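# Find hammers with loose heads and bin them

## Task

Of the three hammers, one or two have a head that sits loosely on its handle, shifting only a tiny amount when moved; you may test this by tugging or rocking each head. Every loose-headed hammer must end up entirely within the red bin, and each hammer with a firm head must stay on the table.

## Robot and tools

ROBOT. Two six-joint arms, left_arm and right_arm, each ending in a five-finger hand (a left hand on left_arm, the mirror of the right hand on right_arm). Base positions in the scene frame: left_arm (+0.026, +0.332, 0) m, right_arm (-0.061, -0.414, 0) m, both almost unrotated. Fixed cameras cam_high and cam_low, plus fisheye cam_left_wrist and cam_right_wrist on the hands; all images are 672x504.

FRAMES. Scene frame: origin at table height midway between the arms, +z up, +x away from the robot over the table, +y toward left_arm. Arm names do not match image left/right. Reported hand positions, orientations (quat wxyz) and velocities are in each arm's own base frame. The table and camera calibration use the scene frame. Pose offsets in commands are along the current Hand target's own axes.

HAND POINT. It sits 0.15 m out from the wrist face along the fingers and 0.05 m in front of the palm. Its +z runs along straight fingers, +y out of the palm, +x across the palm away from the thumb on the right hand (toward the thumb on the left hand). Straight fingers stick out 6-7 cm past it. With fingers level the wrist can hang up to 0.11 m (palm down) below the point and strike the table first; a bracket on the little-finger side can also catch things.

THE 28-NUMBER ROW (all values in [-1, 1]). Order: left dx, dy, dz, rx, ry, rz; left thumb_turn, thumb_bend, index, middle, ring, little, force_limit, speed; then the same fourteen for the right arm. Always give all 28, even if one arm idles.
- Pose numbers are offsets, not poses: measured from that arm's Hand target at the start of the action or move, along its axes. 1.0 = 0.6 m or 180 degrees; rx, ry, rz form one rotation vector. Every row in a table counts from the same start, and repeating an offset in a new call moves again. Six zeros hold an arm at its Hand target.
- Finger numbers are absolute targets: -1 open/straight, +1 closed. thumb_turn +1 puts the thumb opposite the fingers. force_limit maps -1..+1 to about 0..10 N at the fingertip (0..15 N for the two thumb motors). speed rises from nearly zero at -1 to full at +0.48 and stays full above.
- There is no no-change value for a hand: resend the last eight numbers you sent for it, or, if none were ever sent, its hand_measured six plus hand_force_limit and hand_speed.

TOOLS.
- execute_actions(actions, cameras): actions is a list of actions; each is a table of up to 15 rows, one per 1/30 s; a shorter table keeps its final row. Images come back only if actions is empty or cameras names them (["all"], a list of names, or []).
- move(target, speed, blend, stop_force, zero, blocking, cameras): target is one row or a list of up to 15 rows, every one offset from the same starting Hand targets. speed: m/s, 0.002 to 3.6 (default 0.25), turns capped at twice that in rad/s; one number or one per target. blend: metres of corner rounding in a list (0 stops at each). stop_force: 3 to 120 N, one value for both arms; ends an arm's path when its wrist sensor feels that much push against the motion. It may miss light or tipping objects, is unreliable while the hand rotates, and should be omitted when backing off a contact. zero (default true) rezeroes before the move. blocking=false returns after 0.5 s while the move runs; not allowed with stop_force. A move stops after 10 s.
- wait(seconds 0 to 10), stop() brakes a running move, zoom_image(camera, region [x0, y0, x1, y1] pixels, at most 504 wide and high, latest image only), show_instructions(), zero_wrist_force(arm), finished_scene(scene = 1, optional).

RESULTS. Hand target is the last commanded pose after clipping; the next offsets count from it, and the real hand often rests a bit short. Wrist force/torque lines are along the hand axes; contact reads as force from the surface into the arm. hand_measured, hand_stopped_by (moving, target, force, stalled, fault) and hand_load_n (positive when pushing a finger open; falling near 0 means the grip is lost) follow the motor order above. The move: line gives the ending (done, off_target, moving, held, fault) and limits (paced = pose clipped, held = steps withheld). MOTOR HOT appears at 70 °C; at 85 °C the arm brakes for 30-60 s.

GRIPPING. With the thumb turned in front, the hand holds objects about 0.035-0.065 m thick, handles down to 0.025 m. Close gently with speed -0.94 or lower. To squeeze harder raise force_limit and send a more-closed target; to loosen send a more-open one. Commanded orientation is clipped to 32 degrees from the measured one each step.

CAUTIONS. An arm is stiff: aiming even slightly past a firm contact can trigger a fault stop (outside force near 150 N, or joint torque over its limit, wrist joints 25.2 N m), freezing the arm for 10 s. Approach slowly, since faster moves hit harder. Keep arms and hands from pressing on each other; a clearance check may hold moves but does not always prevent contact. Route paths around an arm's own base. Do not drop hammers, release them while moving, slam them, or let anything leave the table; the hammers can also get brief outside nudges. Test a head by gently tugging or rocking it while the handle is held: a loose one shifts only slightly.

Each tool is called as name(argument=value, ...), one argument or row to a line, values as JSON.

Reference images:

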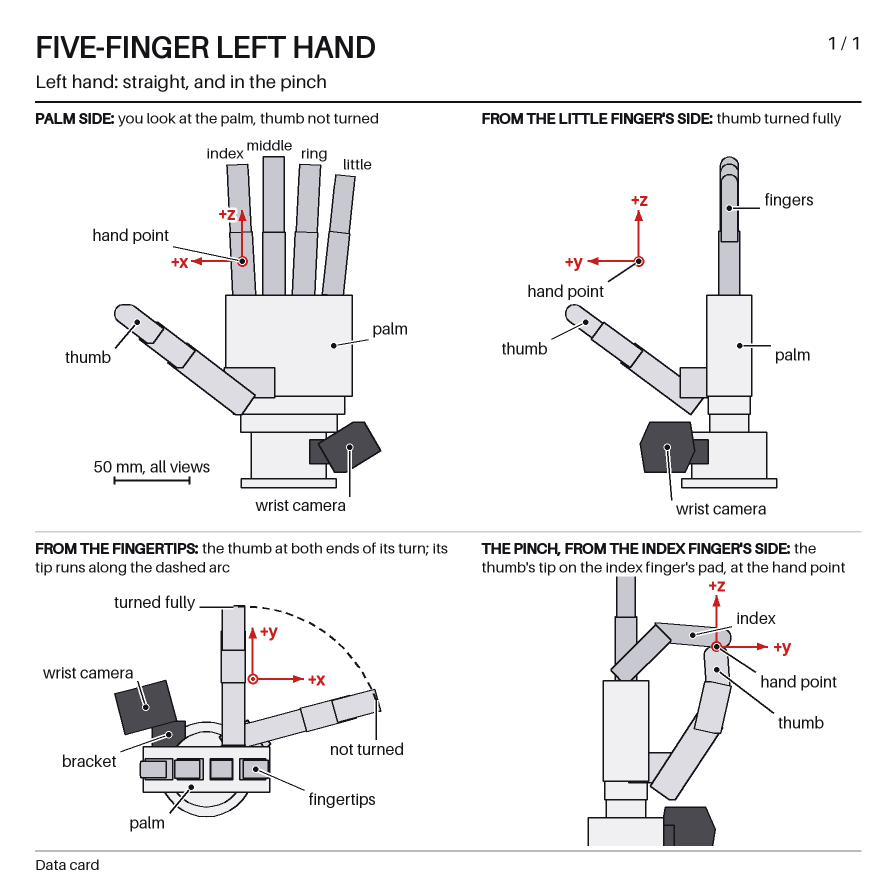

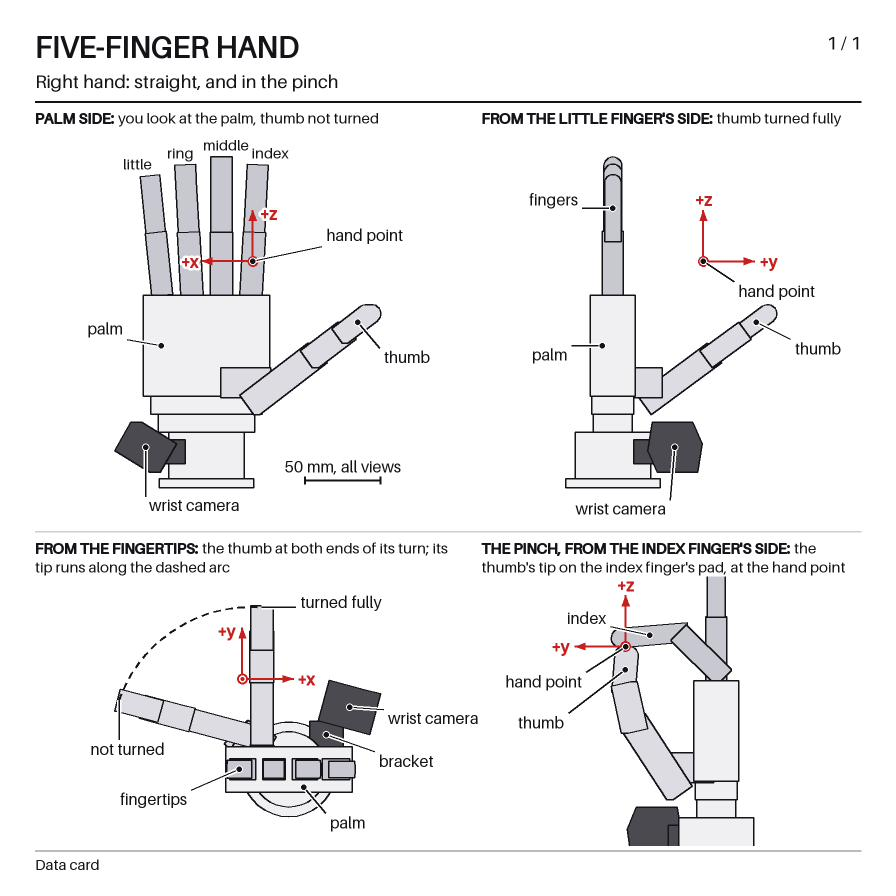

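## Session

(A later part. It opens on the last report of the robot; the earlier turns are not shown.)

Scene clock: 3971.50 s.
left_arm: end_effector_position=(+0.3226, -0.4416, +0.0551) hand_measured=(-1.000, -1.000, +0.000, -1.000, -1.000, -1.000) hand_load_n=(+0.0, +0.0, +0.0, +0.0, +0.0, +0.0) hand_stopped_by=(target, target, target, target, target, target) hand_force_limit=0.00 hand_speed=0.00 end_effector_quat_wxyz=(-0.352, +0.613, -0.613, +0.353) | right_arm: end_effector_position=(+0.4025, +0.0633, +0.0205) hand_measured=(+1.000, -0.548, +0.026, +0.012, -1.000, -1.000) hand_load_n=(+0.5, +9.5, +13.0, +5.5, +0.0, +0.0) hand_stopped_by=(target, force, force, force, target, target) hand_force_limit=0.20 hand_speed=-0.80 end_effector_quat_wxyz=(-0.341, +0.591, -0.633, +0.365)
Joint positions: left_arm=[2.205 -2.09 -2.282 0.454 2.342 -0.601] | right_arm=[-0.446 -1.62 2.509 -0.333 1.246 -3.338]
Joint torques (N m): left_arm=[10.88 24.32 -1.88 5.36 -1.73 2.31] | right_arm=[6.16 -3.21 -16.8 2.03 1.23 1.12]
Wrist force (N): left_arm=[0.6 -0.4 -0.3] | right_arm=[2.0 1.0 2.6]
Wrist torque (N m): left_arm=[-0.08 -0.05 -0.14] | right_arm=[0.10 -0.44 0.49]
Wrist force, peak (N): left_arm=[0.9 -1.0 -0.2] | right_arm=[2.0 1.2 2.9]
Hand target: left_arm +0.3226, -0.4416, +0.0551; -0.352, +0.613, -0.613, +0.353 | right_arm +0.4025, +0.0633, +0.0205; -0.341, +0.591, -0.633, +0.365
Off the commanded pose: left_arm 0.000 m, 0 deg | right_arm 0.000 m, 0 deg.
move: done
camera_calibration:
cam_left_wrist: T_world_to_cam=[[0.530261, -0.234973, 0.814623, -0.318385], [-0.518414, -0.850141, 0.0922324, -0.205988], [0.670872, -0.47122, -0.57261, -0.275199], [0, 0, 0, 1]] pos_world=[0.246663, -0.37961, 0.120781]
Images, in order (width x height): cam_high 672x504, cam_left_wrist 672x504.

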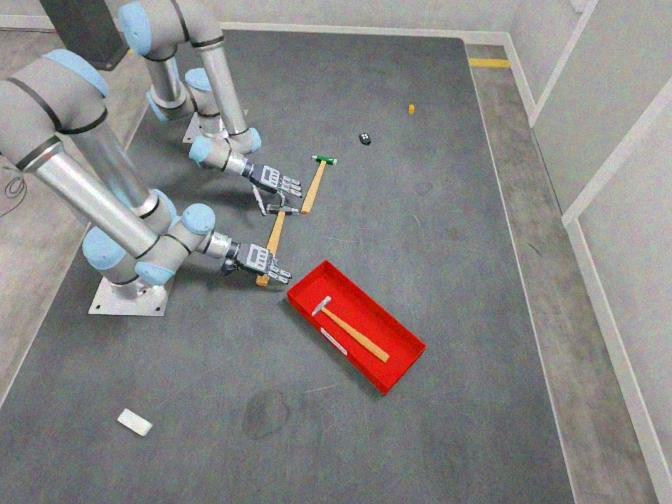

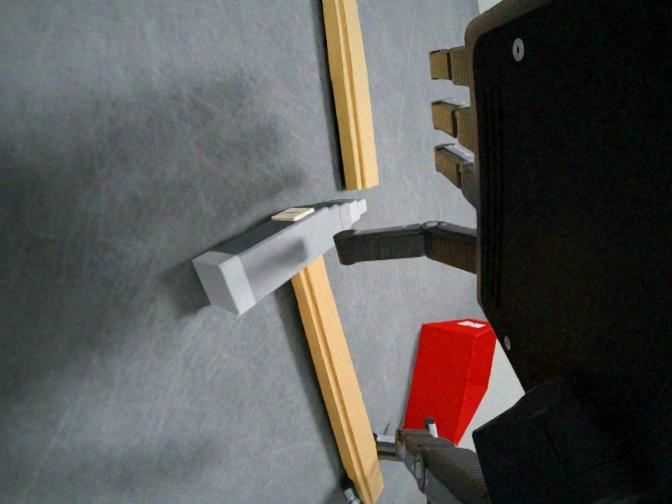

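move(
  target=[-0.0058, 0.0025, -0.0043, 0, 0, 0, -1, -1, 0, -1, -1, -1, 0, 0, 0, 0, 0, 0, 0, 0, 1, -0.5, 0.35, 0.35, -1, -1, 0.2, -0.8],
  speed=0.05,
)

move(
  target=[0, 0.0433, 0.025, 0, 0, 0, -1, -1, 0, -1, -1, -1, 0, 0, 0, 0, 0, 0, 0, 0, 1, -0.5, 0.35, 0.35, -1, -1, 0.2, -0.8],
  speed=0.01,
  stop_force=8,
  cameras=["cam_left_wrist"],
)

Scene clock: 4001.57 s.
left_arm: end_effector_position=(+0.3196, -0.4382, +0.0551) hand_measured=(-1.000, -1.000, +0.000, -1.000, -1.000, -1.000) hand_load_n=(+0.0, +0.0, +0.0, +0.0, +0.0, -0.5) hand_stopped_by=(target, target, target, target, target, target) hand_force_limit=0.00 hand_speed=0.00 end_effector_quat_wxyz=(-0.352, +0.613, -0.613, +0.353) | right_arm: end_effector_position=(+0.4025, +0.0633, +0.0205) hand_measured=(+1.000, -0.548, +0.026, +0.012, -1.000, -1.000) hand_load_n=(+1.0, +9.5, +13.0, +5.5, +0.0, +0.0) hand_stopped_by=(target, force, force, force, target, target) hand_force_limit=0.20 hand_speed=-0.80 end_effector_quat_wxyz=(-0.341, +0.591, -0.633, +0.365)
Joint positions: left_arm=[2.204 -2.086 -2.294 0.461 2.342 -0.602] | right_arm=[-0.446 -1.62 2.509 -0.333 1.246 -3.338]
Joint torques (N m): left_arm=[-14.32 37.47 -2.37 5.3 3.28 -2.06] | right_arm=[6.62 -4.06 -21.19 1.97 1.13 1.25]
Wrist force (N): left_arm=[0.3 -0.3 -0.3] | right_arm=[2.1 1.1 2.7]
Wrist torque (N m): left_arm=[-0.08 0.00 -0.09] | right_arm=[0.10 -0.47 0.50]
Wrist force, peak (N): left_arm=[0.8 -0.5 -0.3] | right_arm=[1.9 1.4 2.9]
Hand target: left_arm +0.3196, -0.4381, +0.0551; -0.352, +0.613, -0.613, +0.353 | right_arm +0.4025, +0.0633, +0.0205; -0.341, +0.591, -0.633, +0.365
Off the commanded pose: left_arm 0.000 m, 0 deg | right_arm 0.000 m, 0 deg.
move: done

Scene clock: 4004.10 s.
left_arm: end_effector_position=(+0.3196, -0.4382, +0.0397) hand_measured=(-1.000, -1.000, +0.000, -1.000, -1.000, -1.000) hand_load_n=(+0.0, +0.0, -1.0, +0.0, +0.0, +0.0) hand_stopped_by=(target, target, target, target, target, target) hand_force_limit=0.00 hand_speed=0.00 end_effector_quat_wxyz=(-0.352, +0.613, -0.612, +0.353) | right_arm: end_effector_position=(+0.4025, +0.0633, +0.0205) hand_measured=(+1.000, -0.548, +0.026, +0.012, -1.000, -1.000) hand_load_n=(+0.5, +9.5, +13.0, +6.0, +0.0, +0.0) hand_stopped_by=(target, force, force, force, target, target) hand_force_limit=0.20 hand_speed=-0.80 end_effector_quat_wxyz=(-0.341, +0.591, -0.633, +0.365)
Joint positions: left_arm=[2.204 -2.132 -2.293 0.506 2.342 -0.602] | right_arm=[-0.446 -1.62 2.509 -0.333 1.246 -3.338]
Joint torques (N m): left_arm=[-12.89 36.04 -4.16 -1.4 -2.21 -0.21] | right_arm=[7.1 -5 -21.46 1.82 1.11 1.08]
Wrist force (N): left_arm=[0.1 -5.5 -2.8] | right_arm=[1.9 2.1 3.1]
Wrist torque (N m): left_arm=[-0.13 -0.05 -0.02] | right_arm=[0.11 -0.45 0.50]
Wrist force, peak (N): left_arm=[-0.1 -13.1 -6.2] | right_arm=[2.0 1.9 3.3]
Hand target: left_arm +0.3195, -0.4381, +0.0397; -0.352, +0.613, -0.613, +0.353 (not the last commanded pose) | right_arm +0.4025, +0.0633, +0.0205; -0.341, +0.591, -0.633, +0.365
Off the commanded pose: left_arm 0.015 m, 0 deg | right_arm 0.000 m, 0 deg.
move: contact (left_arm)
camera_calibration:
cam_left_wrist: T_world_to_cam=[[0.530198, -0.234865, 0.814695, -0.303297], [-0.518358, -0.850174, 0.0922508, -0.203166], [0.670966, -0.471215, -0.572504, -0.280444], [0, 0, 0, 1]] pos_world=[0.243663, -0.37611, 0.105281]
Images, in order (width x height): cam_left_wrist 672x504.

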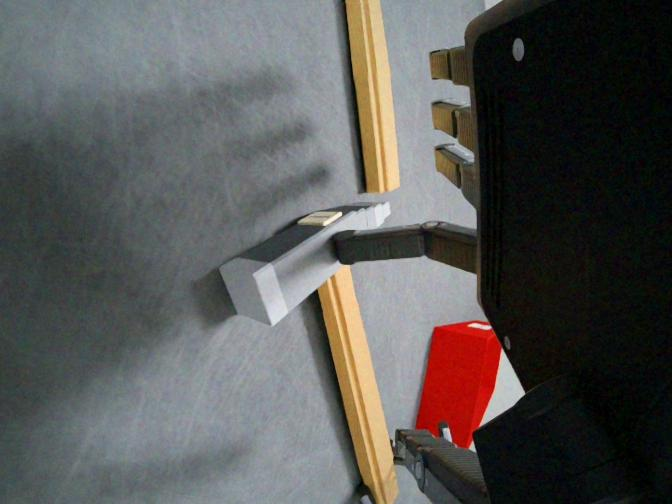

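move(
  target=[0, 0.0087, 0.005, 0, 0, 0, -1, -1, 0, -1, -1, -1, 0, 0, 0, 0, 0, 0, 0, 0, 1, -0.5, 0.35, 0.35, -1, -1, 0.2, -0.8],
  speed=0.005,
  stop_force=5,
  cameras=["cam_left_wrist"],
)

zoom_image(
  camera="cam_left_wrist",
  region=[270, 190, 390, 280],
)

Scene clock: 4017.77 s.
left_arm: end_effector_position=(+0.3195, -0.4381, +0.0395) hand_measured=(-1.000, -1.000, +0.000, -1.000, -1.000, -1.000) hand_load_n=(+0.0, +0.0, -1.0, +0.0, +0.0, +0.0) hand_stopped_by=(target, target, target, target, target, target) hand_force_limit=0.00 hand_speed=0.00 end_effector_quat_wxyz=(-0.353, +0.613, -0.613, +0.353) | right_arm: end_effector_position=(+0.4025, +0.0633, +0.0205) hand_measured=(+1.000, -0.548, +0.026, +0.012, -1.000, -1.000) hand_load_n=(+0.5, +9.5, +13.5, +6.0, +0.0, +0.0) hand_stopped_by=(target, force, force, force, target, target) hand_force_limit=0.20 hand_speed=-0.80 end_effector_quat_wxyz=(-0.341, +0.591, -0.633, +0.365)
Joint positions: left_arm=[2.204 -2.132 -2.293 0.506 2.342 -0.602] | right_arm=[-0.446 -1.62 2.509 -0.333 1.246 -3.338]
Joint torques (N m): left_arm=[-8.35 33.28 -2.72 -2.44 -2.16 1.45] | right_arm=[6.67 -7.01 -21.44 1.89 1.11 1.18]
Wrist force (N): left_arm=[0.4 -9.8 -4.5] | right_arm=[1.9 1.6 2.9]
Wrist torque (N m): left_arm=[-0.16 -0.03 0.00] | right_arm=[0.09 -0.45 0.50]
Wrist force, peak (N): left_arm=[0.2 -13.0 -5.9] | right_arm=[2.2 1.9 3.3]
Hand target: left_arm +0.3195, -0.4381, +0.0395; -0.353, +0.613, -0.613, +0.353 (not the last commanded pose) | right_arm +0.4025, +0.0633, +0.0205; -0.341, +0.591, -0.633, +0.365
Off the commanded pose: left_arm 0.006 m, 0 deg | right_arm 0.000 m, 0 deg.
move: contact (left_arm)
camera_calibration:
cam_left_wrist: T_world_to_cam=[[0.530317, -0.235046, 0.814565, -0.303299], [-0.518366, -0.850179, 0.0921563, -0.203147], [0.670865, -0.471115, -0.572704, -0.280418], [0, 0, 0, 1]] pos_world=[0.243663, -0.37611, 0.105182]
Images, in order (width x height): cam_left_wrist 672x504.

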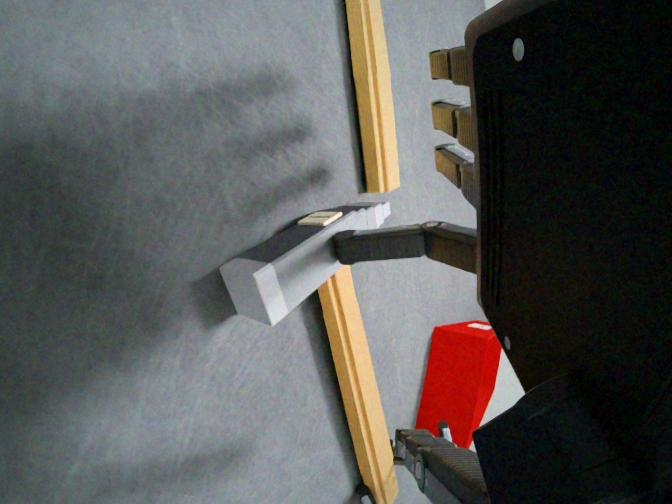

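Scaled by 4.200 from the camera's 672x504 image, which has a finer 960x720 frame.

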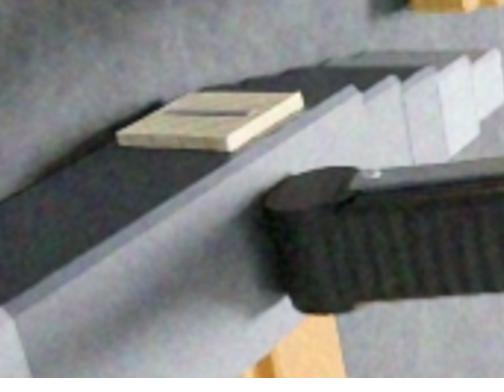

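move(
  target=[0, 0, 0, 0, 0, 0, -1, -1, 0, -1, -1, -1, 0, 0, 0.005, 0, 0, 0, 0, 0, 1, -0.5, 0.35, 0.35, -1, -1, 0.2, -0.8],
  speed=0.01,
  cameras=["cam_left_wrist"],
)

zoom_image(
  camera="cam_left_wrist",
  region=[270, 190, 390, 280],
)

move(
  target=[0, 0, 0, 0, 0, 0, -1, -1, 0, -1, -1, -1, 0, 0, -0.01, 0, 0, 0, 0, 0, 1, -0.5, 0.35, 0.35, -1, -1, 0.2, -0.8],
  speed=0.01,
  cameras=["cam_left_wrist"],
)

zoom_image(
  camera="cam_left_wrist",
  region=[270, 190, 390, 280],
)

Scene clock: 4028.50 s.
left_arm: end_effector_position=(+0.3195, -0.4381, +0.0395) hand_measured=(-1.000, -1.000, +0.000, -1.000, -1.000, -1.000) hand_load_n=(-0.5, -0.5, -1.0, +0.0, +0.0, +0.0) hand_stopped_by=(target, target, target, target, target, target) hand_force_limit=0.00 hand_speed=0.00 end_effector_quat_wxyz=(-0.352, +0.613, -0.613, +0.353) | right_arm: end_effector_position=(+0.4023, +0.0604, +0.0205) hand_measured=(+1.000, -0.548, +0.026, +0.012, -1.000, -1.000) hand_load_n=(+8.0, +11.0, +11.5, +4.0, +0.0, +0.0) hand_stopped_by=(target, force, force, force, target, target) hand_force_limit=0.20 hand_speed=-0.80 end_effector_quat_wxyz=(-0.341, +0.591, -0.633, +0.365)
Joint positions: left_arm=[2.204 -2.132 -2.293 0.506 2.342 -0.602] | right_arm=[-0.462 -1.621 2.511 -0.331 1.232 -3.347]
Joint torques (N m): left_arm=[-8.12 31.31 -5.82 -1.78 0.25 1.45] | right_arm=[-13.16 -24.43 -6.6 1.9 -0.98 -3.3]
Wrist force (N): left_arm=[6.5 -10.3 -5.0] | right_arm=[-7.2 0.8 2.7]
Wrist torque (N m): left_arm=[-0.15 0.12 -0.03] | right_arm=[0.25 -0.50 0.67]
Wrist force, peak (N): left_arm=[6.8 -10.3 -4.9] | right_arm=[-7.5 0.0 2.8]
Hand target: left_arm +0.3195, -0.4381, +0.0395; -0.353, +0.613, -0.613, +0.353 | right_arm +0.4023, +0.0603, +0.0205; -0.341, +0.591, -0.633, +0.365
Off the commanded pose: left_arm 0.000 m, 0 deg | right_arm 0.000 m, 0 deg.
move: done
camera_calibration:
cam_left_wrist: T_world_to_cam=[[0.530316, -0.235011, 0.814577, -0.303287], [-0.518408, -0.850145, 0.0922275, -0.203132], [0.670834, -0.471193, -0.572677, -0.280443], [0, 0, 0, 1]] pos_world=[0.243663, -0.37611, 0.105181]
Images, in order (width x height): cam_left_wrist 672x504.

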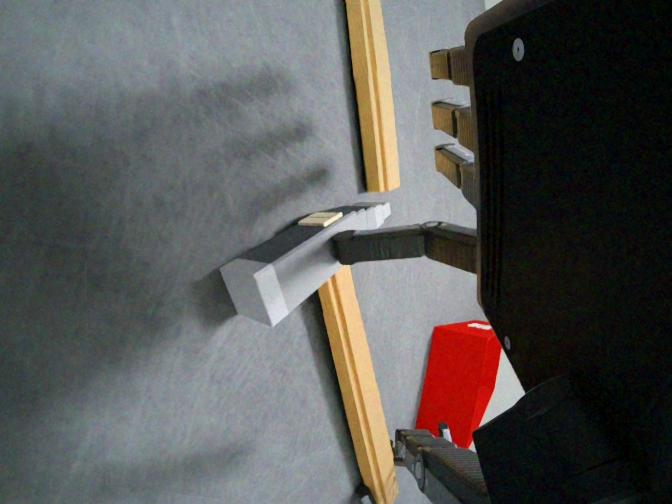

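Scaled by 4.200 from the camera's 672x504 image, which has a finer 960x720 frame.

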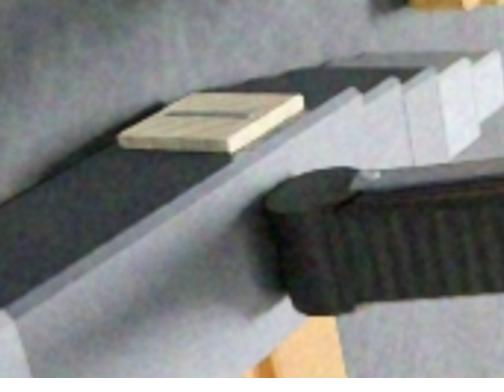

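Scene clock: 4029.43 s.
left_arm: end_effector_position=(+0.3195, -0.4381, +0.0395) hand_measured=(-1.000, -1.000, +0.000, -1.000, -1.000, -1.000) hand_load_n=(-0.5, +0.0, -3.5, +0.0, +0.0, +0.0) hand_stopped_by=(target, target, target, target, target, target) hand_force_limit=0.00 hand_speed=0.00 end_effector_quat_wxyz=(-0.353, +0.613, -0.613, +0.353) | right_arm: end_effector_position=(+0.4027, +0.0663, +0.0205) hand_measured=(+1.000, -0.548, +0.026, +0.012, -1.000, -1.000) hand_load_n=(-4.5, +11.5, +11.5, +4.5, +0.0, +0.0) hand_stopped_by=(target, force, force, force, target, target) hand_force_limit=0.20 hand_speed=-0.80 end_effector_quat_wxyz=(-0.341, +0.591, -0.633, +0.365)
Joint positions: left_arm=[2.204 -2.132 -2.293 0.506 2.342 -0.602] | right_arm=[-0.43 -1.618 2.507 -0.335 1.259 -3.329]
Joint torques (N m): left_arm=[-8.86 28.04 2.48 -1.52 -1.38 1.36] | right_arm=[14 0.09 -18.31 -0.89 -0.02 2.3]
Wrist force (N): left_arm=[-6.9 -10.0 -5.4] | right_arm=[12.2 1.3 2.7]
Wrist torque (N m): left_arm=[-0.19 -0.24 0.06] | right_arm=[0.28 -0.44 0.22]
Wrist force, peak (N): left_arm=[-7.1 -10.0 -5.5] | right_arm=[12.3 1.6 3.1]
Hand target: left_arm +0.3195, -0.4381, +0.0395; -0.353, +0.613, -0.613, +0.353 | right_arm +0.4027, +0.0663, +0.0205; -0.341, +0.591, -0.633, +0.365
Off the commanded pose: left_arm 0.000 m, 0 deg | right_arm 0.000 m, 0 deg.
move: done
camera_calibration:
cam_left_wrist: T_world_to_cam=[[0.530281, -0.235021, 0.814596, -0.303284], [-0.518332, -0.850203, 0.0921262, -0.203161], [0.67092, -0.471084, -0.572665, -0.280424], [0, 0, 0, 1]] pos_world=[0.243663, -0.37611, 0.105182]
Images, in order (width x height): cam_left_wrist 672x504.

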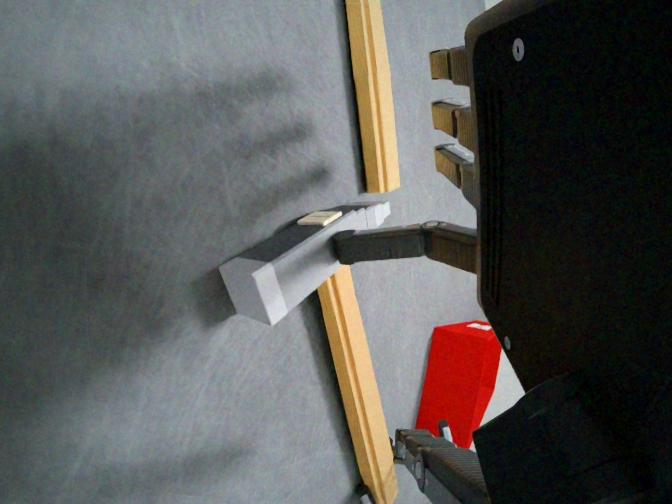

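Scaled by 4.200 from the camera's 672x504 image, which has a finer 960x720 frame.

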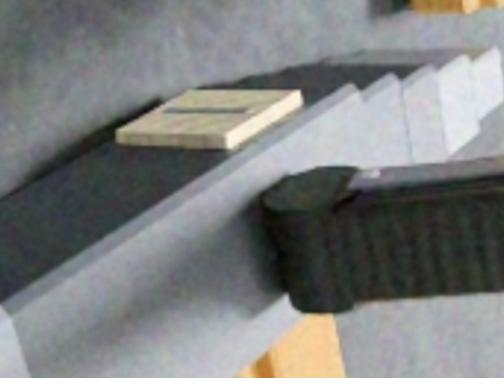

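zoom_image(
  camera="cam_left_wrist",
  region=[290, 200, 350, 245],
)

zoom_image(
  camera="cam_left_wrist",
  region=[300, 245, 360, 290],
)

move(
  target=[0, 0, 0, 0, 0, 0, -1, -1, 0, -1, -1, -1, 0, 0, 0.0117, 0, 0, 0, 0, 0, 1, -0.5, 0.35, 0.35, -1, -1, 0.2, -0.8],
  speed=0.01,
  cameras=["cam_left_wrist"],
)

zoom_image(
  camera="cam_left_wrist",
  region=[290, 200, 350, 245],
)

zoom_image(
  camera="cam_left_wrist",
  region=[300, 245, 360, 290],
)

Scaled by 8.400 from the camera's 672x504 image, which has a finer 960x720 frame.

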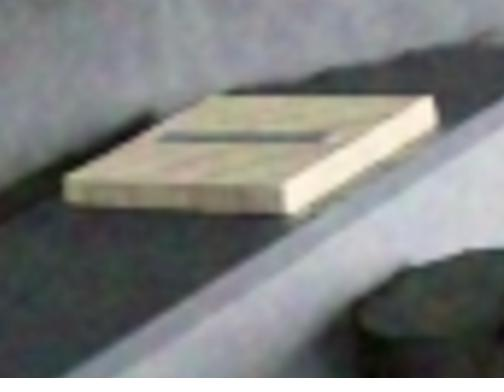

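Scaled by 8.400 from the camera's 672x504 image, which has a finer 960x720 frame.

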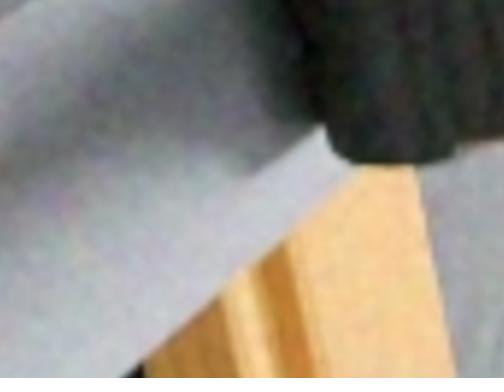

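Scene clock: 4047.73 s.
left_arm: end_effector_position=(+0.3195, -0.4382, +0.0395) hand_measured=(-1.000, -1.000, +0.000, -1.000, -1.000, -1.000) hand_load_n=(-0.5, +0.0, -1.5, +0.0, +0.0, -0.5) hand_stopped_by=(target, target, target, target, target, target) hand_force_limit=0.00 hand_speed=0.00 end_effector_quat_wxyz=(-0.352, +0.613, -0.613, +0.353) | right_arm: end_effector_position=(+0.4022, +0.0593, +0.0205) hand_measured=(+1.000, -0.548, +0.026, +0.012, -1.000, -1.000) hand_load_n=(+7.5, +10.5, +11.0, +3.5, +0.0, +0.0) hand_stopped_by=(target, force, force, force, target, target) hand_force_limit=0.20 hand_speed=-0.80 end_effector_quat_wxyz=(-0.341, +0.591, -0.633, +0.365)
Joint positions: left_arm=[2.204 -2.132 -2.293 0.506 2.342 -0.602] | right_arm=[-0.467 -1.621 2.511 -0.33 1.228 -3.35]
Joint torques (N m): left_arm=[-8.34 20.91 4.72 0.45 3.79 1.36] | right_arm=[-13.63 -23.1 -6.38 1.73 -0.62 -3.16]
Wrist force (N): left_arm=[7.5 -9.9 -5.1] | right_arm=[-7.2 0.9 2.8]
Wrist torque (N m): left_arm=[-0.20 0.08 -0.01] | right_arm=[0.25 -0.51 0.67]
Wrist force, peak (N): left_arm=[-7.3 -10.0 -5.7] | right_arm=[12.6 1.3 3.0]
Hand target: left_arm +0.3195, -0.4381, +0.0395; -0.353, +0.613, -0.613, +0.353 | right_arm +0.4022, +0.0593, +0.0205; -0.341, +0.591, -0.633, +0.365
Off the commanded pose: left_arm 0.000 m, 0 deg | right_arm 0.000 m, 0 deg.
move: done
camera_calibration:
cam_left_wrist: T_world_to_cam=[[0.530261, -0.234973, 0.814623, -0.303264], [-0.518414, -0.850141, 0.0922324, -0.203129], [0.670872, -0.47122, -0.57261, -0.280469], [0, 0, 0, 1]] pos_world=[0.243663, -0.37611, 0.105181]
Images, in order (width x height): cam_left_wrist 672x504.

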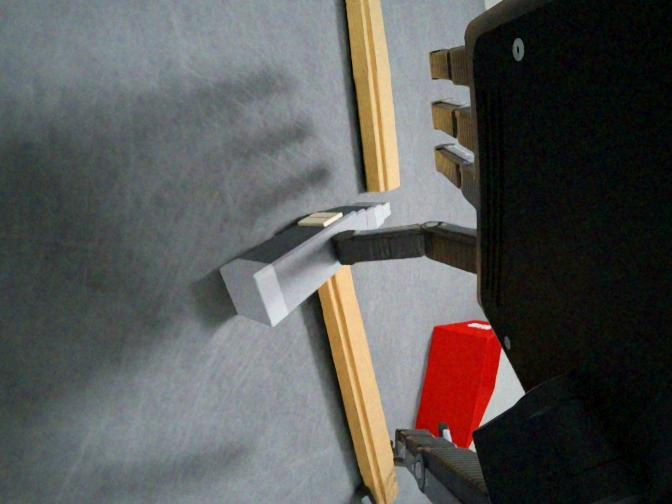

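Scaled by 8.400 from the camera's 672x504 image, which has a finer 960x720 frame.

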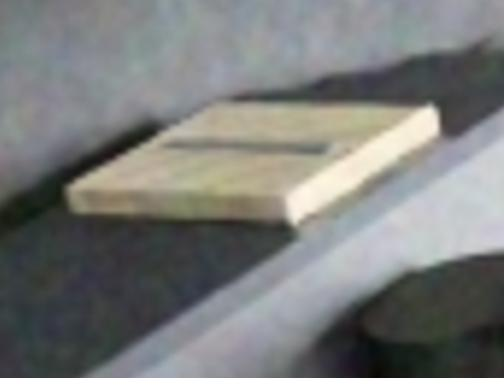

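Scaled by 8.400 from the camera's 672x504 image, which has a finer 960x720 frame.

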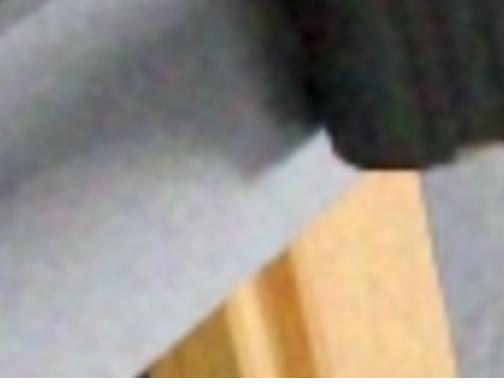

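move(
  target=[0, 0, 0, 0, 0, 0, -1, -1, 0, -1, -1, -1, 0, 0, -0.0058, 0, 0, 0, 0, 0, 1, -0.45, 0.4, 0.4, -1, -1, 0.6, -0.8],
  speed=0.02,
)

move(
  target=[0, 0.0043, 0.0025, 0, 0, 0, -1, -1, 0, -1, -1, -1, 0, 0, 0, 0, 0, 0, 0, 0, 1, -0.45, 0.4, 0.4, -1, -1, 0.6, -0.8],
  speed=0.005,
  stop_force=6,
  cameras=["cam_left_wrist"],
)

Scene clock: 4067.30 s.
left_arm: end_effector_position=(+0.3195, -0.4381, +0.0395) hand_measured=(-1.000, -1.000, +0.000, -1.000, -1.000, -1.000) hand_load_n=(+0.0, +0.5, -3.0, +0.0, +0.0, -0.5) hand_stopped_by=(target, target, target, target, target, target) hand_force_limit=0.00 hand_speed=0.00 end_effector_quat_wxyz=(-0.353, +0.613, -0.613, +0.353) | right_arm: end_effector_position=(+0.4025, +0.0628, +0.0205) hand_measured=(+1.000, -0.546, +0.026, +0.026, -1.000, -1.000) hand_load_n=(-4.5, +15.5, +7.5, +13.0, -0.5, +0.0) hand_stopped_by=(target, force, force, force, target, target) hand_force_limit=0.60 hand_speed=-0.80 end_effector_quat_wxyz=(-0.341, +0.591, -0.633, +0.365)
Joint positions: left_arm=[2.204 -2.132 -2.293 0.506 2.342 -0.602] | right_arm=[-0.449 -1.62 2.509 -0.332 1.243 -3.34]
Joint torques (N m): left_arm=[-8.66 20.93 2.01 2.33 -2.03 1.43] | right_arm=[14.58 0.29 -18.27 -1.21 -0.44 2.58]
Wrist force (N): left_arm=[-7.1 -10.1 -5.1] | right_arm=[13.5 1.7 2.5]
Wrist torque (N m): left_arm=[-0.16 -0.22 0.05] | right_arm=[0.29 -0.48 0.19]
Wrist force, peak (N): left_arm=[-8.1 -9.9 -5.6] | right_arm=[13.7 1.7 2.7]
Hand target: left_arm +0.3195, -0.4381, +0.0395; -0.353, +0.613, -0.613, +0.353 | right_arm +0.4025, +0.0628, +0.0205; -0.341, +0.591, -0.633, +0.365
Off the commanded pose: left_arm 0.000 m, 0 deg | right_arm 0.000 m, 0 deg.
move: done

Scene clock: 4068.13 s.
left_arm: end_effector_position=(+0.3195, -0.4381, +0.0393) hand_measured=(-1.000, -1.000, +0.000, -1.000, -1.000, -1.000) hand_load_n=(+0.0, +0.0, -3.5, +0.0, +0.0, +0.0) hand_stopped_by=(target, target, target, target, target, target) hand_force_limit=0.00 hand_speed=0.00 end_effector_quat_wxyz=(-0.353, +0.613, -0.613, +0.353) | right_arm: end_effector_position=(+0.4025, +0.0628, +0.0205) hand_measured=(+1.000, -0.546, +0.026, +0.026, -1.000, -1.000) hand_load_n=(-4.5, +15.5, +7.0, +13.0, +0.0, +0.0) hand_stopped_by=(target, force, force, force, target, target) hand_force_limit=0.60 hand_speed=-0.80 end_effector_quat_wxyz=(-0.341, +0.591, -0.633, +0.365)
Joint positions: left_arm=[2.204 -2.133 -2.293 0.507 2.342 -0.602] | right_arm=[-0.449 -1.62 2.509 -0.333 1.243 -3.34]
Joint torques (N m): left_arm=[-8.2 31.59 6.31 -2.71 -3.81 1.38] | right_arm=[11.96 0.6 -19.16 -0.88 -0.75 2.54]
Wrist force (N): left_arm=[-7.5 -14.4 -7.6] | right_arm=[14.1 1.7 2.3]
Wrist torque (N m): left_arm=[-0.19 -0.22 0.07] | right_arm=[0.31 -0.45 0.17]
Wrist force, peak (N): left_arm=[-8.0 -17.7 -8.8] | right_arm=[14.2 1.8 2.5]
Hand target: left_arm +0.3195, -0.4381, +0.0393; -0.353, +0.613, -0.613, +0.353 (not the last commanded pose) | right_arm +0.4025, +0.0628, +0.0205; -0.341, +0.591, -0.633, +0.365
Off the commanded pose: left_arm 0.003 m, 0 deg | right_arm 0.000 m, 0 deg.
move: contact (left_arm)
camera_calibration:
cam_left_wrist: T_world_to_cam=[[0.530267, -0.235082, 0.814588, -0.303117], [-0.518306, -0.850229, 0.0920304, -0.203064], [0.670952, -0.471006, -0.572693, -0.280467], [0, 0, 0, 1]] pos_world=[0.243663, -0.37601, 0.104982]
Images, in order (width x height): cam_left_wrist 672x504.

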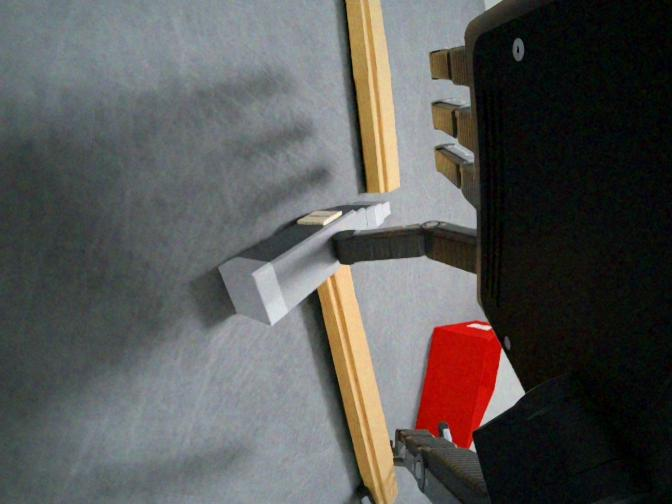

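move(
  target=[0, 0, 0, 0, 0, 0, -1, -1, 0, -1, -1, -1, 0, 0, -0.0042, 0, 0, 0, 0, 0, 1, -0.45, 0.4, 0.4, -1, -1, 0.6, -0.8],
  speed=0.01,
  cameras=["cam_left_wrist"],
)

zoom_image(
  camera="cam_left_wrist",
  region=[290, 200, 350, 245],
)

move(
  target=[0, 0, 0, 0, 0, 0, -1, -1, 0, -1, -1, -1, 0, 0, 0.01, 0, 0, 0, 0, 0, 1, -0.45, 0.4, 0.4, -1, -1, 0.6, -0.8],
  speed=0.01,
  cameras=["cam_left_wrist"],
)

zoom_image(
  camera="cam_left_wrist",
  region=[290, 200, 350, 245],
)

Scene clock: 4079.33 s.
left_arm: end_effector_position=(+0.3195, -0.4381, +0.0393) hand_measured=(-1.000, -1.000, +0.000, -1.000, -1.000, -1.000) hand_load_n=(+0.0, +0.0, -3.5, +0.0, +0.0, +0.0) hand_stopped_by=(target, target, target, target, target, target) hand_force_limit=0.00 hand_speed=0.00 end_effector_quat_wxyz=(-0.353, +0.613, -0.613, +0.353) | right_arm: end_effector_position=(+0.4026, +0.0653, +0.0205) hand_measured=(+1.000, -0.548, +0.026, +0.026, -1.000, -1.000) hand_load_n=(-6.0, +15.5, +7.5, +13.5, +0.0, +0.0) hand_stopped_by=(target, force, force, force, target, target) hand_force_limit=0.60 hand_speed=-0.80 end_effector_quat_wxyz=(-0.341, +0.591, -0.633, +0.365)
Joint positions: left_arm=[2.204 -2.133 -2.293 0.507 2.342 -0.602] | right_arm=[-0.436 -1.619 2.507 -0.334 1.254 -3.332]
Joint torques (N m): left_arm=[-8.5 31.26 1.62 -2.6 -3.83 1.24] | right_arm=[11.57 0.31 -18.9 -0.97 -0.92 2.48]
Wrist force (N): left_arm=[-8.7 -15.2 -7.4] | right_arm=[14.9 1.9 2.7]
Wrist torque (N m): left_arm=[-0.23 -0.23 0.08] | right_arm=[0.33 -0.45 0.15]
Wrist force, peak (N): left_arm=[-8.7 -15.2 -7.4] | right_arm=[15.3 1.7 2.4]
Hand target: left_arm +0.3195, -0.4381, +0.0393; -0.353, +0.613, -0.613, +0.353 | right_arm +0.4026, +0.0653, +0.0205; -0.341, +0.591, -0.633, +0.365
Off the commanded pose: left_arm 0.000 m, 0 deg | right_arm 0.000 m, 0 deg.
move: done
camera_calibration:
cam_left_wrist: T_world_to_cam=[[0.530267, -0.235082, 0.814588, -0.303117], [-0.518306, -0.850229, 0.0920304, -0.203064], [0.670952, -0.471006, -0.572693, -0.280467], [0, 0, 0, 1]] pos_world=[0.243663, -0.37601, 0.104982]
Images, in order (width x height): cam_left_wrist 672x504.

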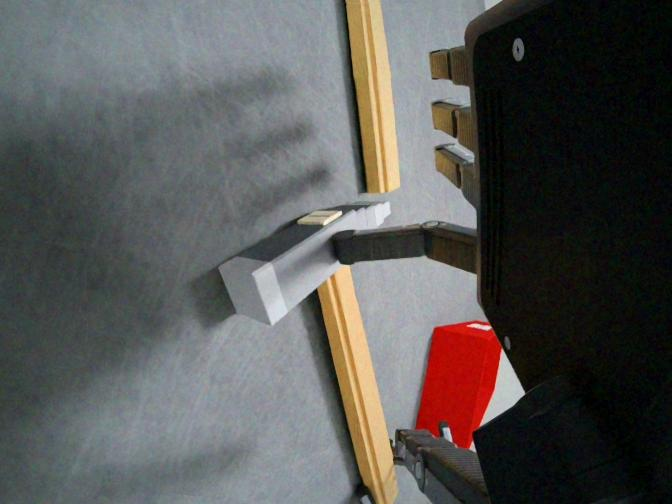

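Scaled by 8.400 from the camera's 672x504 image, which has a finer 960x720 frame.

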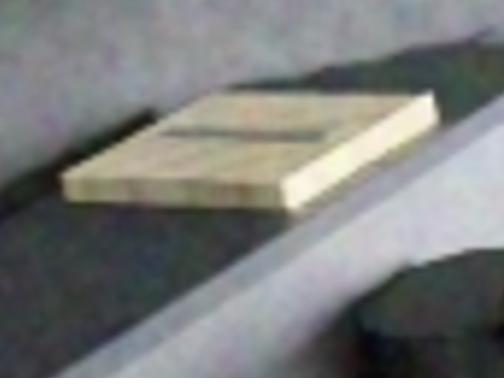

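Scene clock: 4080.27 s.
left_arm: end_effector_position=(+0.3195, -0.4381, +0.0393) hand_measured=(-1.000, -1.000, +0.000, -1.000, -1.000, -1.000) hand_load_n=(+0.0, +0.0, -1.5, +0.0, +0.0, +0.0) hand_stopped_by=(target, target, target, target, target, target) hand_force_limit=0.00 hand_speed=0.00 end_effector_quat_wxyz=(-0.353, +0.613, -0.613, +0.353) | right_arm: end_effector_position=(+0.4022, +0.0593, +0.0205) hand_measured=(+1.000, -0.548, +0.026, +0.026, -1.000, -1.000) hand_load_n=(+10.0, +14.5, +7.5, +13.0, +0.0, +0.0) hand_stopped_by=(target, force, force, force, target, target) hand_force_limit=0.60 hand_speed=-0.80 end_effector_quat_wxyz=(-0.341, +0.591, -0.633, +0.365)
Joint positions: left_arm=[2.204 -2.133 -2.293 0.507 2.342 -0.602] | right_arm=[-0.467 -1.621 2.511 -0.33 1.227 -3.35]
Joint torques (N m): left_arm=[-8.43 28.48 0.65 -2.63 2.52 1.24] | right_arm=[-15.07 -25.15 -5.81 1.48 -0.04 -3.16]
Wrist force (N): left_arm=[9.4 -13.2 -6.6] | right_arm=[-10.1 0.7 2.3]
Wrist torque (N m): left_arm=[-0.18 0.18 -0.03] | right_arm=[0.28 -0.53 0.69]
Wrist force, peak (N): left_arm=[-8.7 -15.2 -7.5] | right_arm=[15.0 1.5 2.6]
Hand target: left_arm +0.3195, -0.4381, +0.0393; -0.353, +0.613, -0.613, +0.353 | right_arm +0.4022, +0.0593, +0.0205; -0.341, +0.591, -0.633, +0.365
Off the commanded pose: left_arm 0.000 m, 0 deg | right_arm 0.000 m, 0 deg.
move: done
camera_calibration:
cam_left_wrist: T_world_to_cam=[[0.530317, -0.235046, 0.814565, -0.303136], [-0.518366, -0.850179, 0.0921563, -0.203129], [0.670865, -0.471115, -0.572704, -0.280533], [0, 0, 0, 1]] pos_world=[0.243663, -0.37611, 0.104982]
Images, in order (width x height): cam_left_wrist 672x504.

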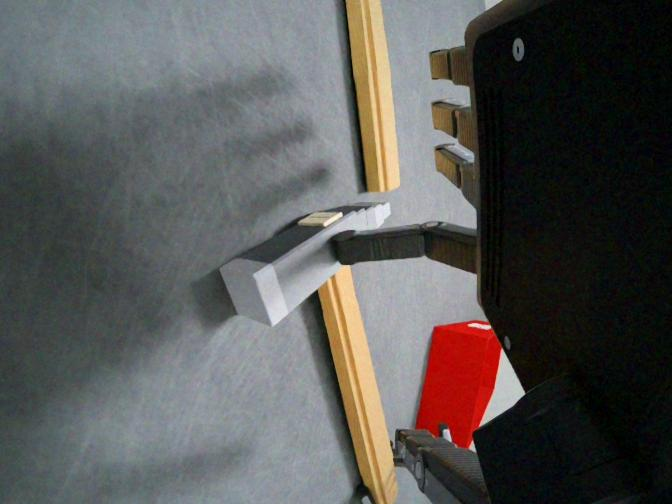

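Scaled by 8.400 from the camera's 672x504 image, which has a finer 960x720 frame.

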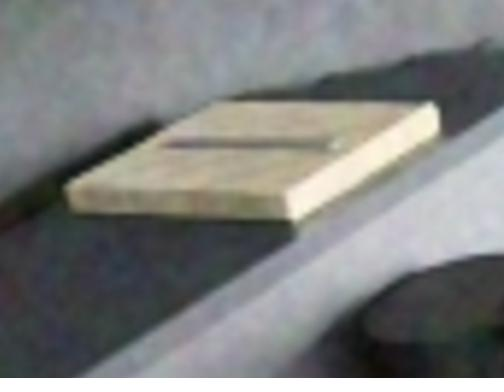

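move(
  target=[0, 0, 0, 0, 0, 0, -1, -1, 0, -1, -1, -1, 0, 0, -0.005, -0.005, 0.00866, 0, 0, 0, 1, -0.45, 0.4, 0.4, -1, -1, 0.6, -0.8],
  speed=0.01,
  cameras=["cam_left_wrist"],
)

zoom_image(
  camera="cam_left_wrist",
  region=[290, 200, 350, 245],
)

zoom_image(
  camera="cam_left_wrist",
  region=[300, 245, 360, 290],
)

move(
  target=[0, 0, 0, 0, 0, 0, -1, -1, 0, -1, -1, -1, 0, 0, 0, 0.01, -0.01732, 0, 0, 0, 1, -0.45, 0.4, 0.4, -1, -1, 0.6, -0.8],
  speed=0.01,
  cameras=["cam_left_wrist"],
)

zoom_image(
  camera="cam_left_wrist",
  region=[290, 200, 350, 245],
)

zoom_image(
  camera="cam_left_wrist",
  region=[300, 245, 360, 290],
)

Scene clock: 4095.47 s.
left_arm: end_effector_position=(+0.3195, -0.4381, +0.0393) hand_measured=(-1.000, -1.000, +0.000, -1.000, -1.000, -1.000) hand_load_n=(+0.0, +0.0, -4.5, +0.0, +0.0, +0.0) hand_stopped_by=(target, target, target, target, target, target) hand_force_limit=0.00 hand_speed=0.00 end_effector_quat_wxyz=(-0.353, +0.613, -0.613, +0.353) | right_arm: end_effector_position=(+0.4084, +0.0619, +0.0205) hand_measured=(+1.000, -0.548, +0.028, +0.026, -1.000, -1.000) hand_load_n=(-4.0, +15.0, +3.5, +15.0, +0.0, +0.0) hand_stopped_by=(target, force, force, force, target, target) hand_force_limit=0.60 hand_speed=-0.80 end_effector_quat_wxyz=(-0.341, +0.591, -0.633, +0.365)
Joint positions: left_arm=[2.204 -2.133 -2.293 0.507 2.343 -0.602] | right_arm=[-0.439 -1.603 2.493 -0.335 1.251 -3.334]
Joint torques (N m): left_arm=[-8.3 19.47 -3.7 -2.48 -1.61 1.13] | right_arm=[11.42 0.24 -20 -1.24 -0.38 2.56]
Wrist force (N): left_arm=[-7.0 -13.8 -7.7] | right_arm=[12.8 1.8 2.2]
Wrist torque (N m): left_arm=[-0.23 -0.22 0.05] | right_arm=[0.29 -0.51 0.12]
Wrist force, peak (N): left_arm=[9.4 -13.7 -6.9] | right_arm=[12.8 1.7 2.5]
Hand target: left_arm +0.3195, -0.4381, +0.0393; -0.353, +0.613, -0.613, +0.353 | right_arm +0.4084, +0.0619, +0.0205; -0.341, +0.591, -0.633, +0.365
Off the commanded pose: left_arm 0.000 m, 0 deg | right_arm 0.000 m, 0 deg.
move: done
camera_calibration:
cam_left_wrist: T_world_to_cam=[[0.530295, -0.235036, 0.814583, -0.303105], [-0.518277, -0.850242, 0.0920741, -0.203081], [0.670952, -0.471006, -0.572693, -0.280467], [0, 0, 0, 1]] pos_world=[0.243663, -0.37601, 0.104982]
Images, in order (width x height): cam_left_wrist 672x504.

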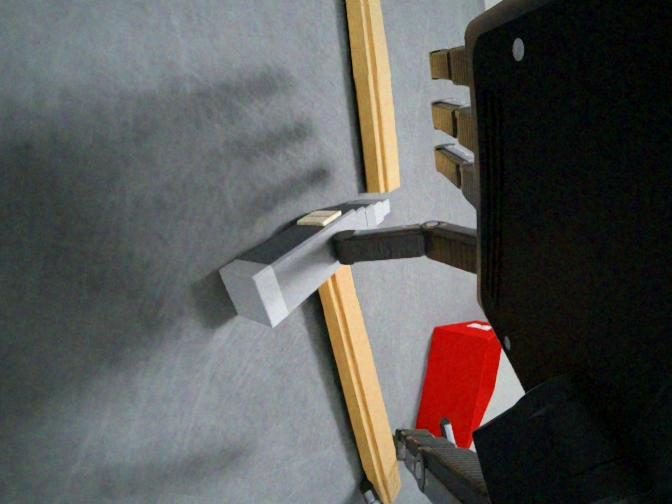

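Scaled by 8.400 from the camera's 672x504 image, which has a finer 960x720 frame.

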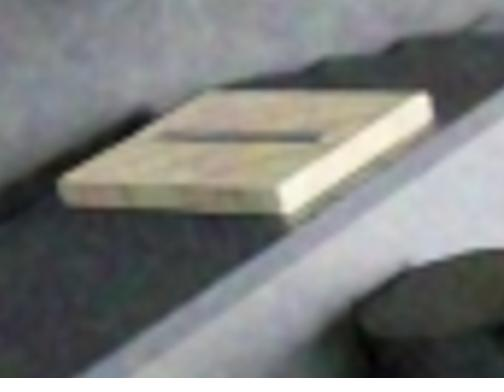

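Scaled by 8.400 from the camera's 672x504 image, which has a finer 960x720 frame.

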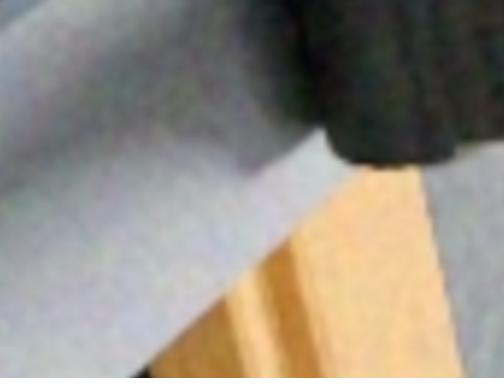

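Scene clock: 4096.97 s.
left_arm: end_effector_position=(+0.3195, -0.4381, +0.0393) hand_measured=(-1.000, -1.000, +0.000, -1.000, -1.000, -1.000) hand_load_n=(+0.0, +0.0, -2.5, +0.0, +0.0, +0.0) hand_stopped_by=(target, target, target, target, target, target) hand_force_limit=0.00 hand_speed=0.00 end_effector_quat_wxyz=(-0.353, +0.613, -0.613, +0.353) | right_arm: end_effector_position=(+0.3965, +0.0627, +0.0205) hand_measured=(+1.000, -0.548, +0.026, +0.026, -1.000, -1.000) hand_load_n=(+4.0, +16.0, +12.0, +11.5, +0.0, +0.0) hand_stopped_by=(target, force, force, force, target, target) hand_force_limit=0.60 hand_speed=-0.80 end_effector_quat_wxyz=(-0.341, +0.591, -0.633, +0.365)
Joint positions: left_arm=[2.204 -2.133 -2.293 0.507 2.342 -0.602] | right_arm=[-0.465 -1.638 2.526 -0.328 1.23 -3.349]
Joint torques (N m): left_arm=[-8.33 20.71 -2.5 -2.23 -4.51 1.12] | right_arm=[-6.8 -21.52 -3.98 3.9 -4.56 -1.65]
Wrist force (N): left_arm=[-5.8 -15.8 -7.3] | right_arm=[8.5 0.7 4.0]
Wrist torque (N m): left_arm=[-0.19 -0.20 0.07] | right_arm=[0.21 -0.28 0.53]
Wrist force, peak (N): left_arm=[-7.2 -15.9 -6.9] | right_arm=[12.7 1.7 2.4]
Hand target: left_arm +0.3195, -0.4381, +0.0393; -0.353, +0.613, -0.613, +0.353 | right_arm +0.3964, +0.0627, +0.0205; -0.341, +0.591, -0.633, +0.365
Off the commanded pose: left_arm 0.000 m, 0 deg | right_arm 0.000 m, 0 deg.
move: done
camera_calibration:
cam_left_wrist: T_world_to_cam=[[0.530255, -0.235102, 0.81459, -0.30304], [-0.518318, -0.850224, 0.0920114, -0.203048], [0.670951, -0.471006, -0.572693, -0.280524], [0, 0, 0, 1]] pos_world=[0.243663, -0.37601, 0.104882]
Images, in order (width x height): cam_left_wrist 672x504.

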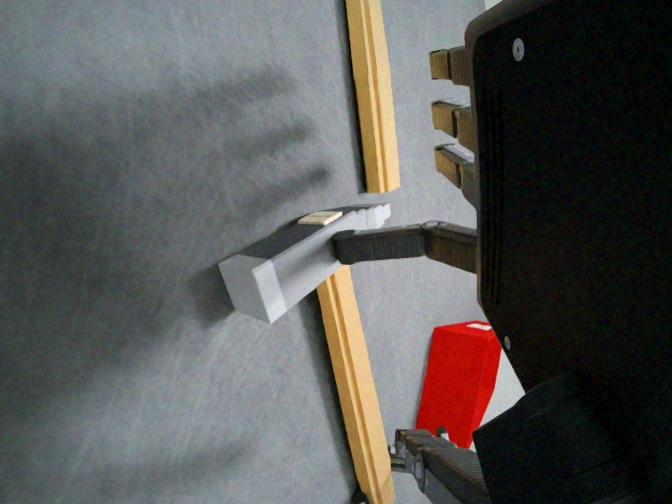

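Scaled by 8.400 from the camera's 672x504 image, which has a finer 960x720 frame.

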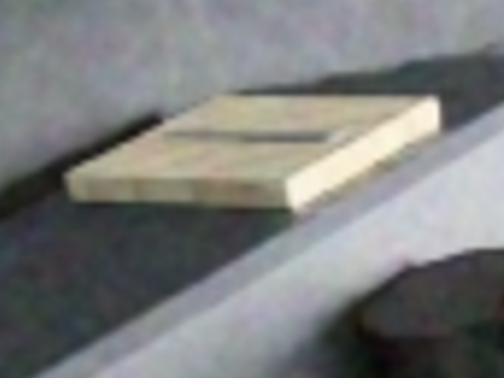

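Scaled by 8.400 from the camera's 672x504 image, which has a finer 960x720 frame.

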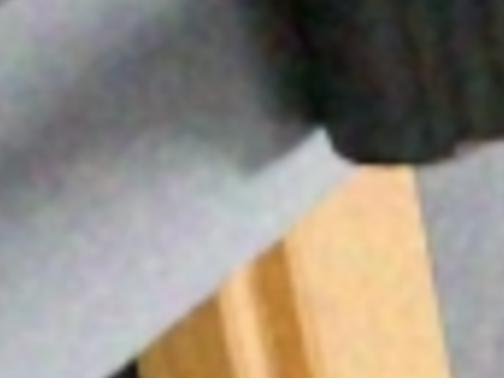

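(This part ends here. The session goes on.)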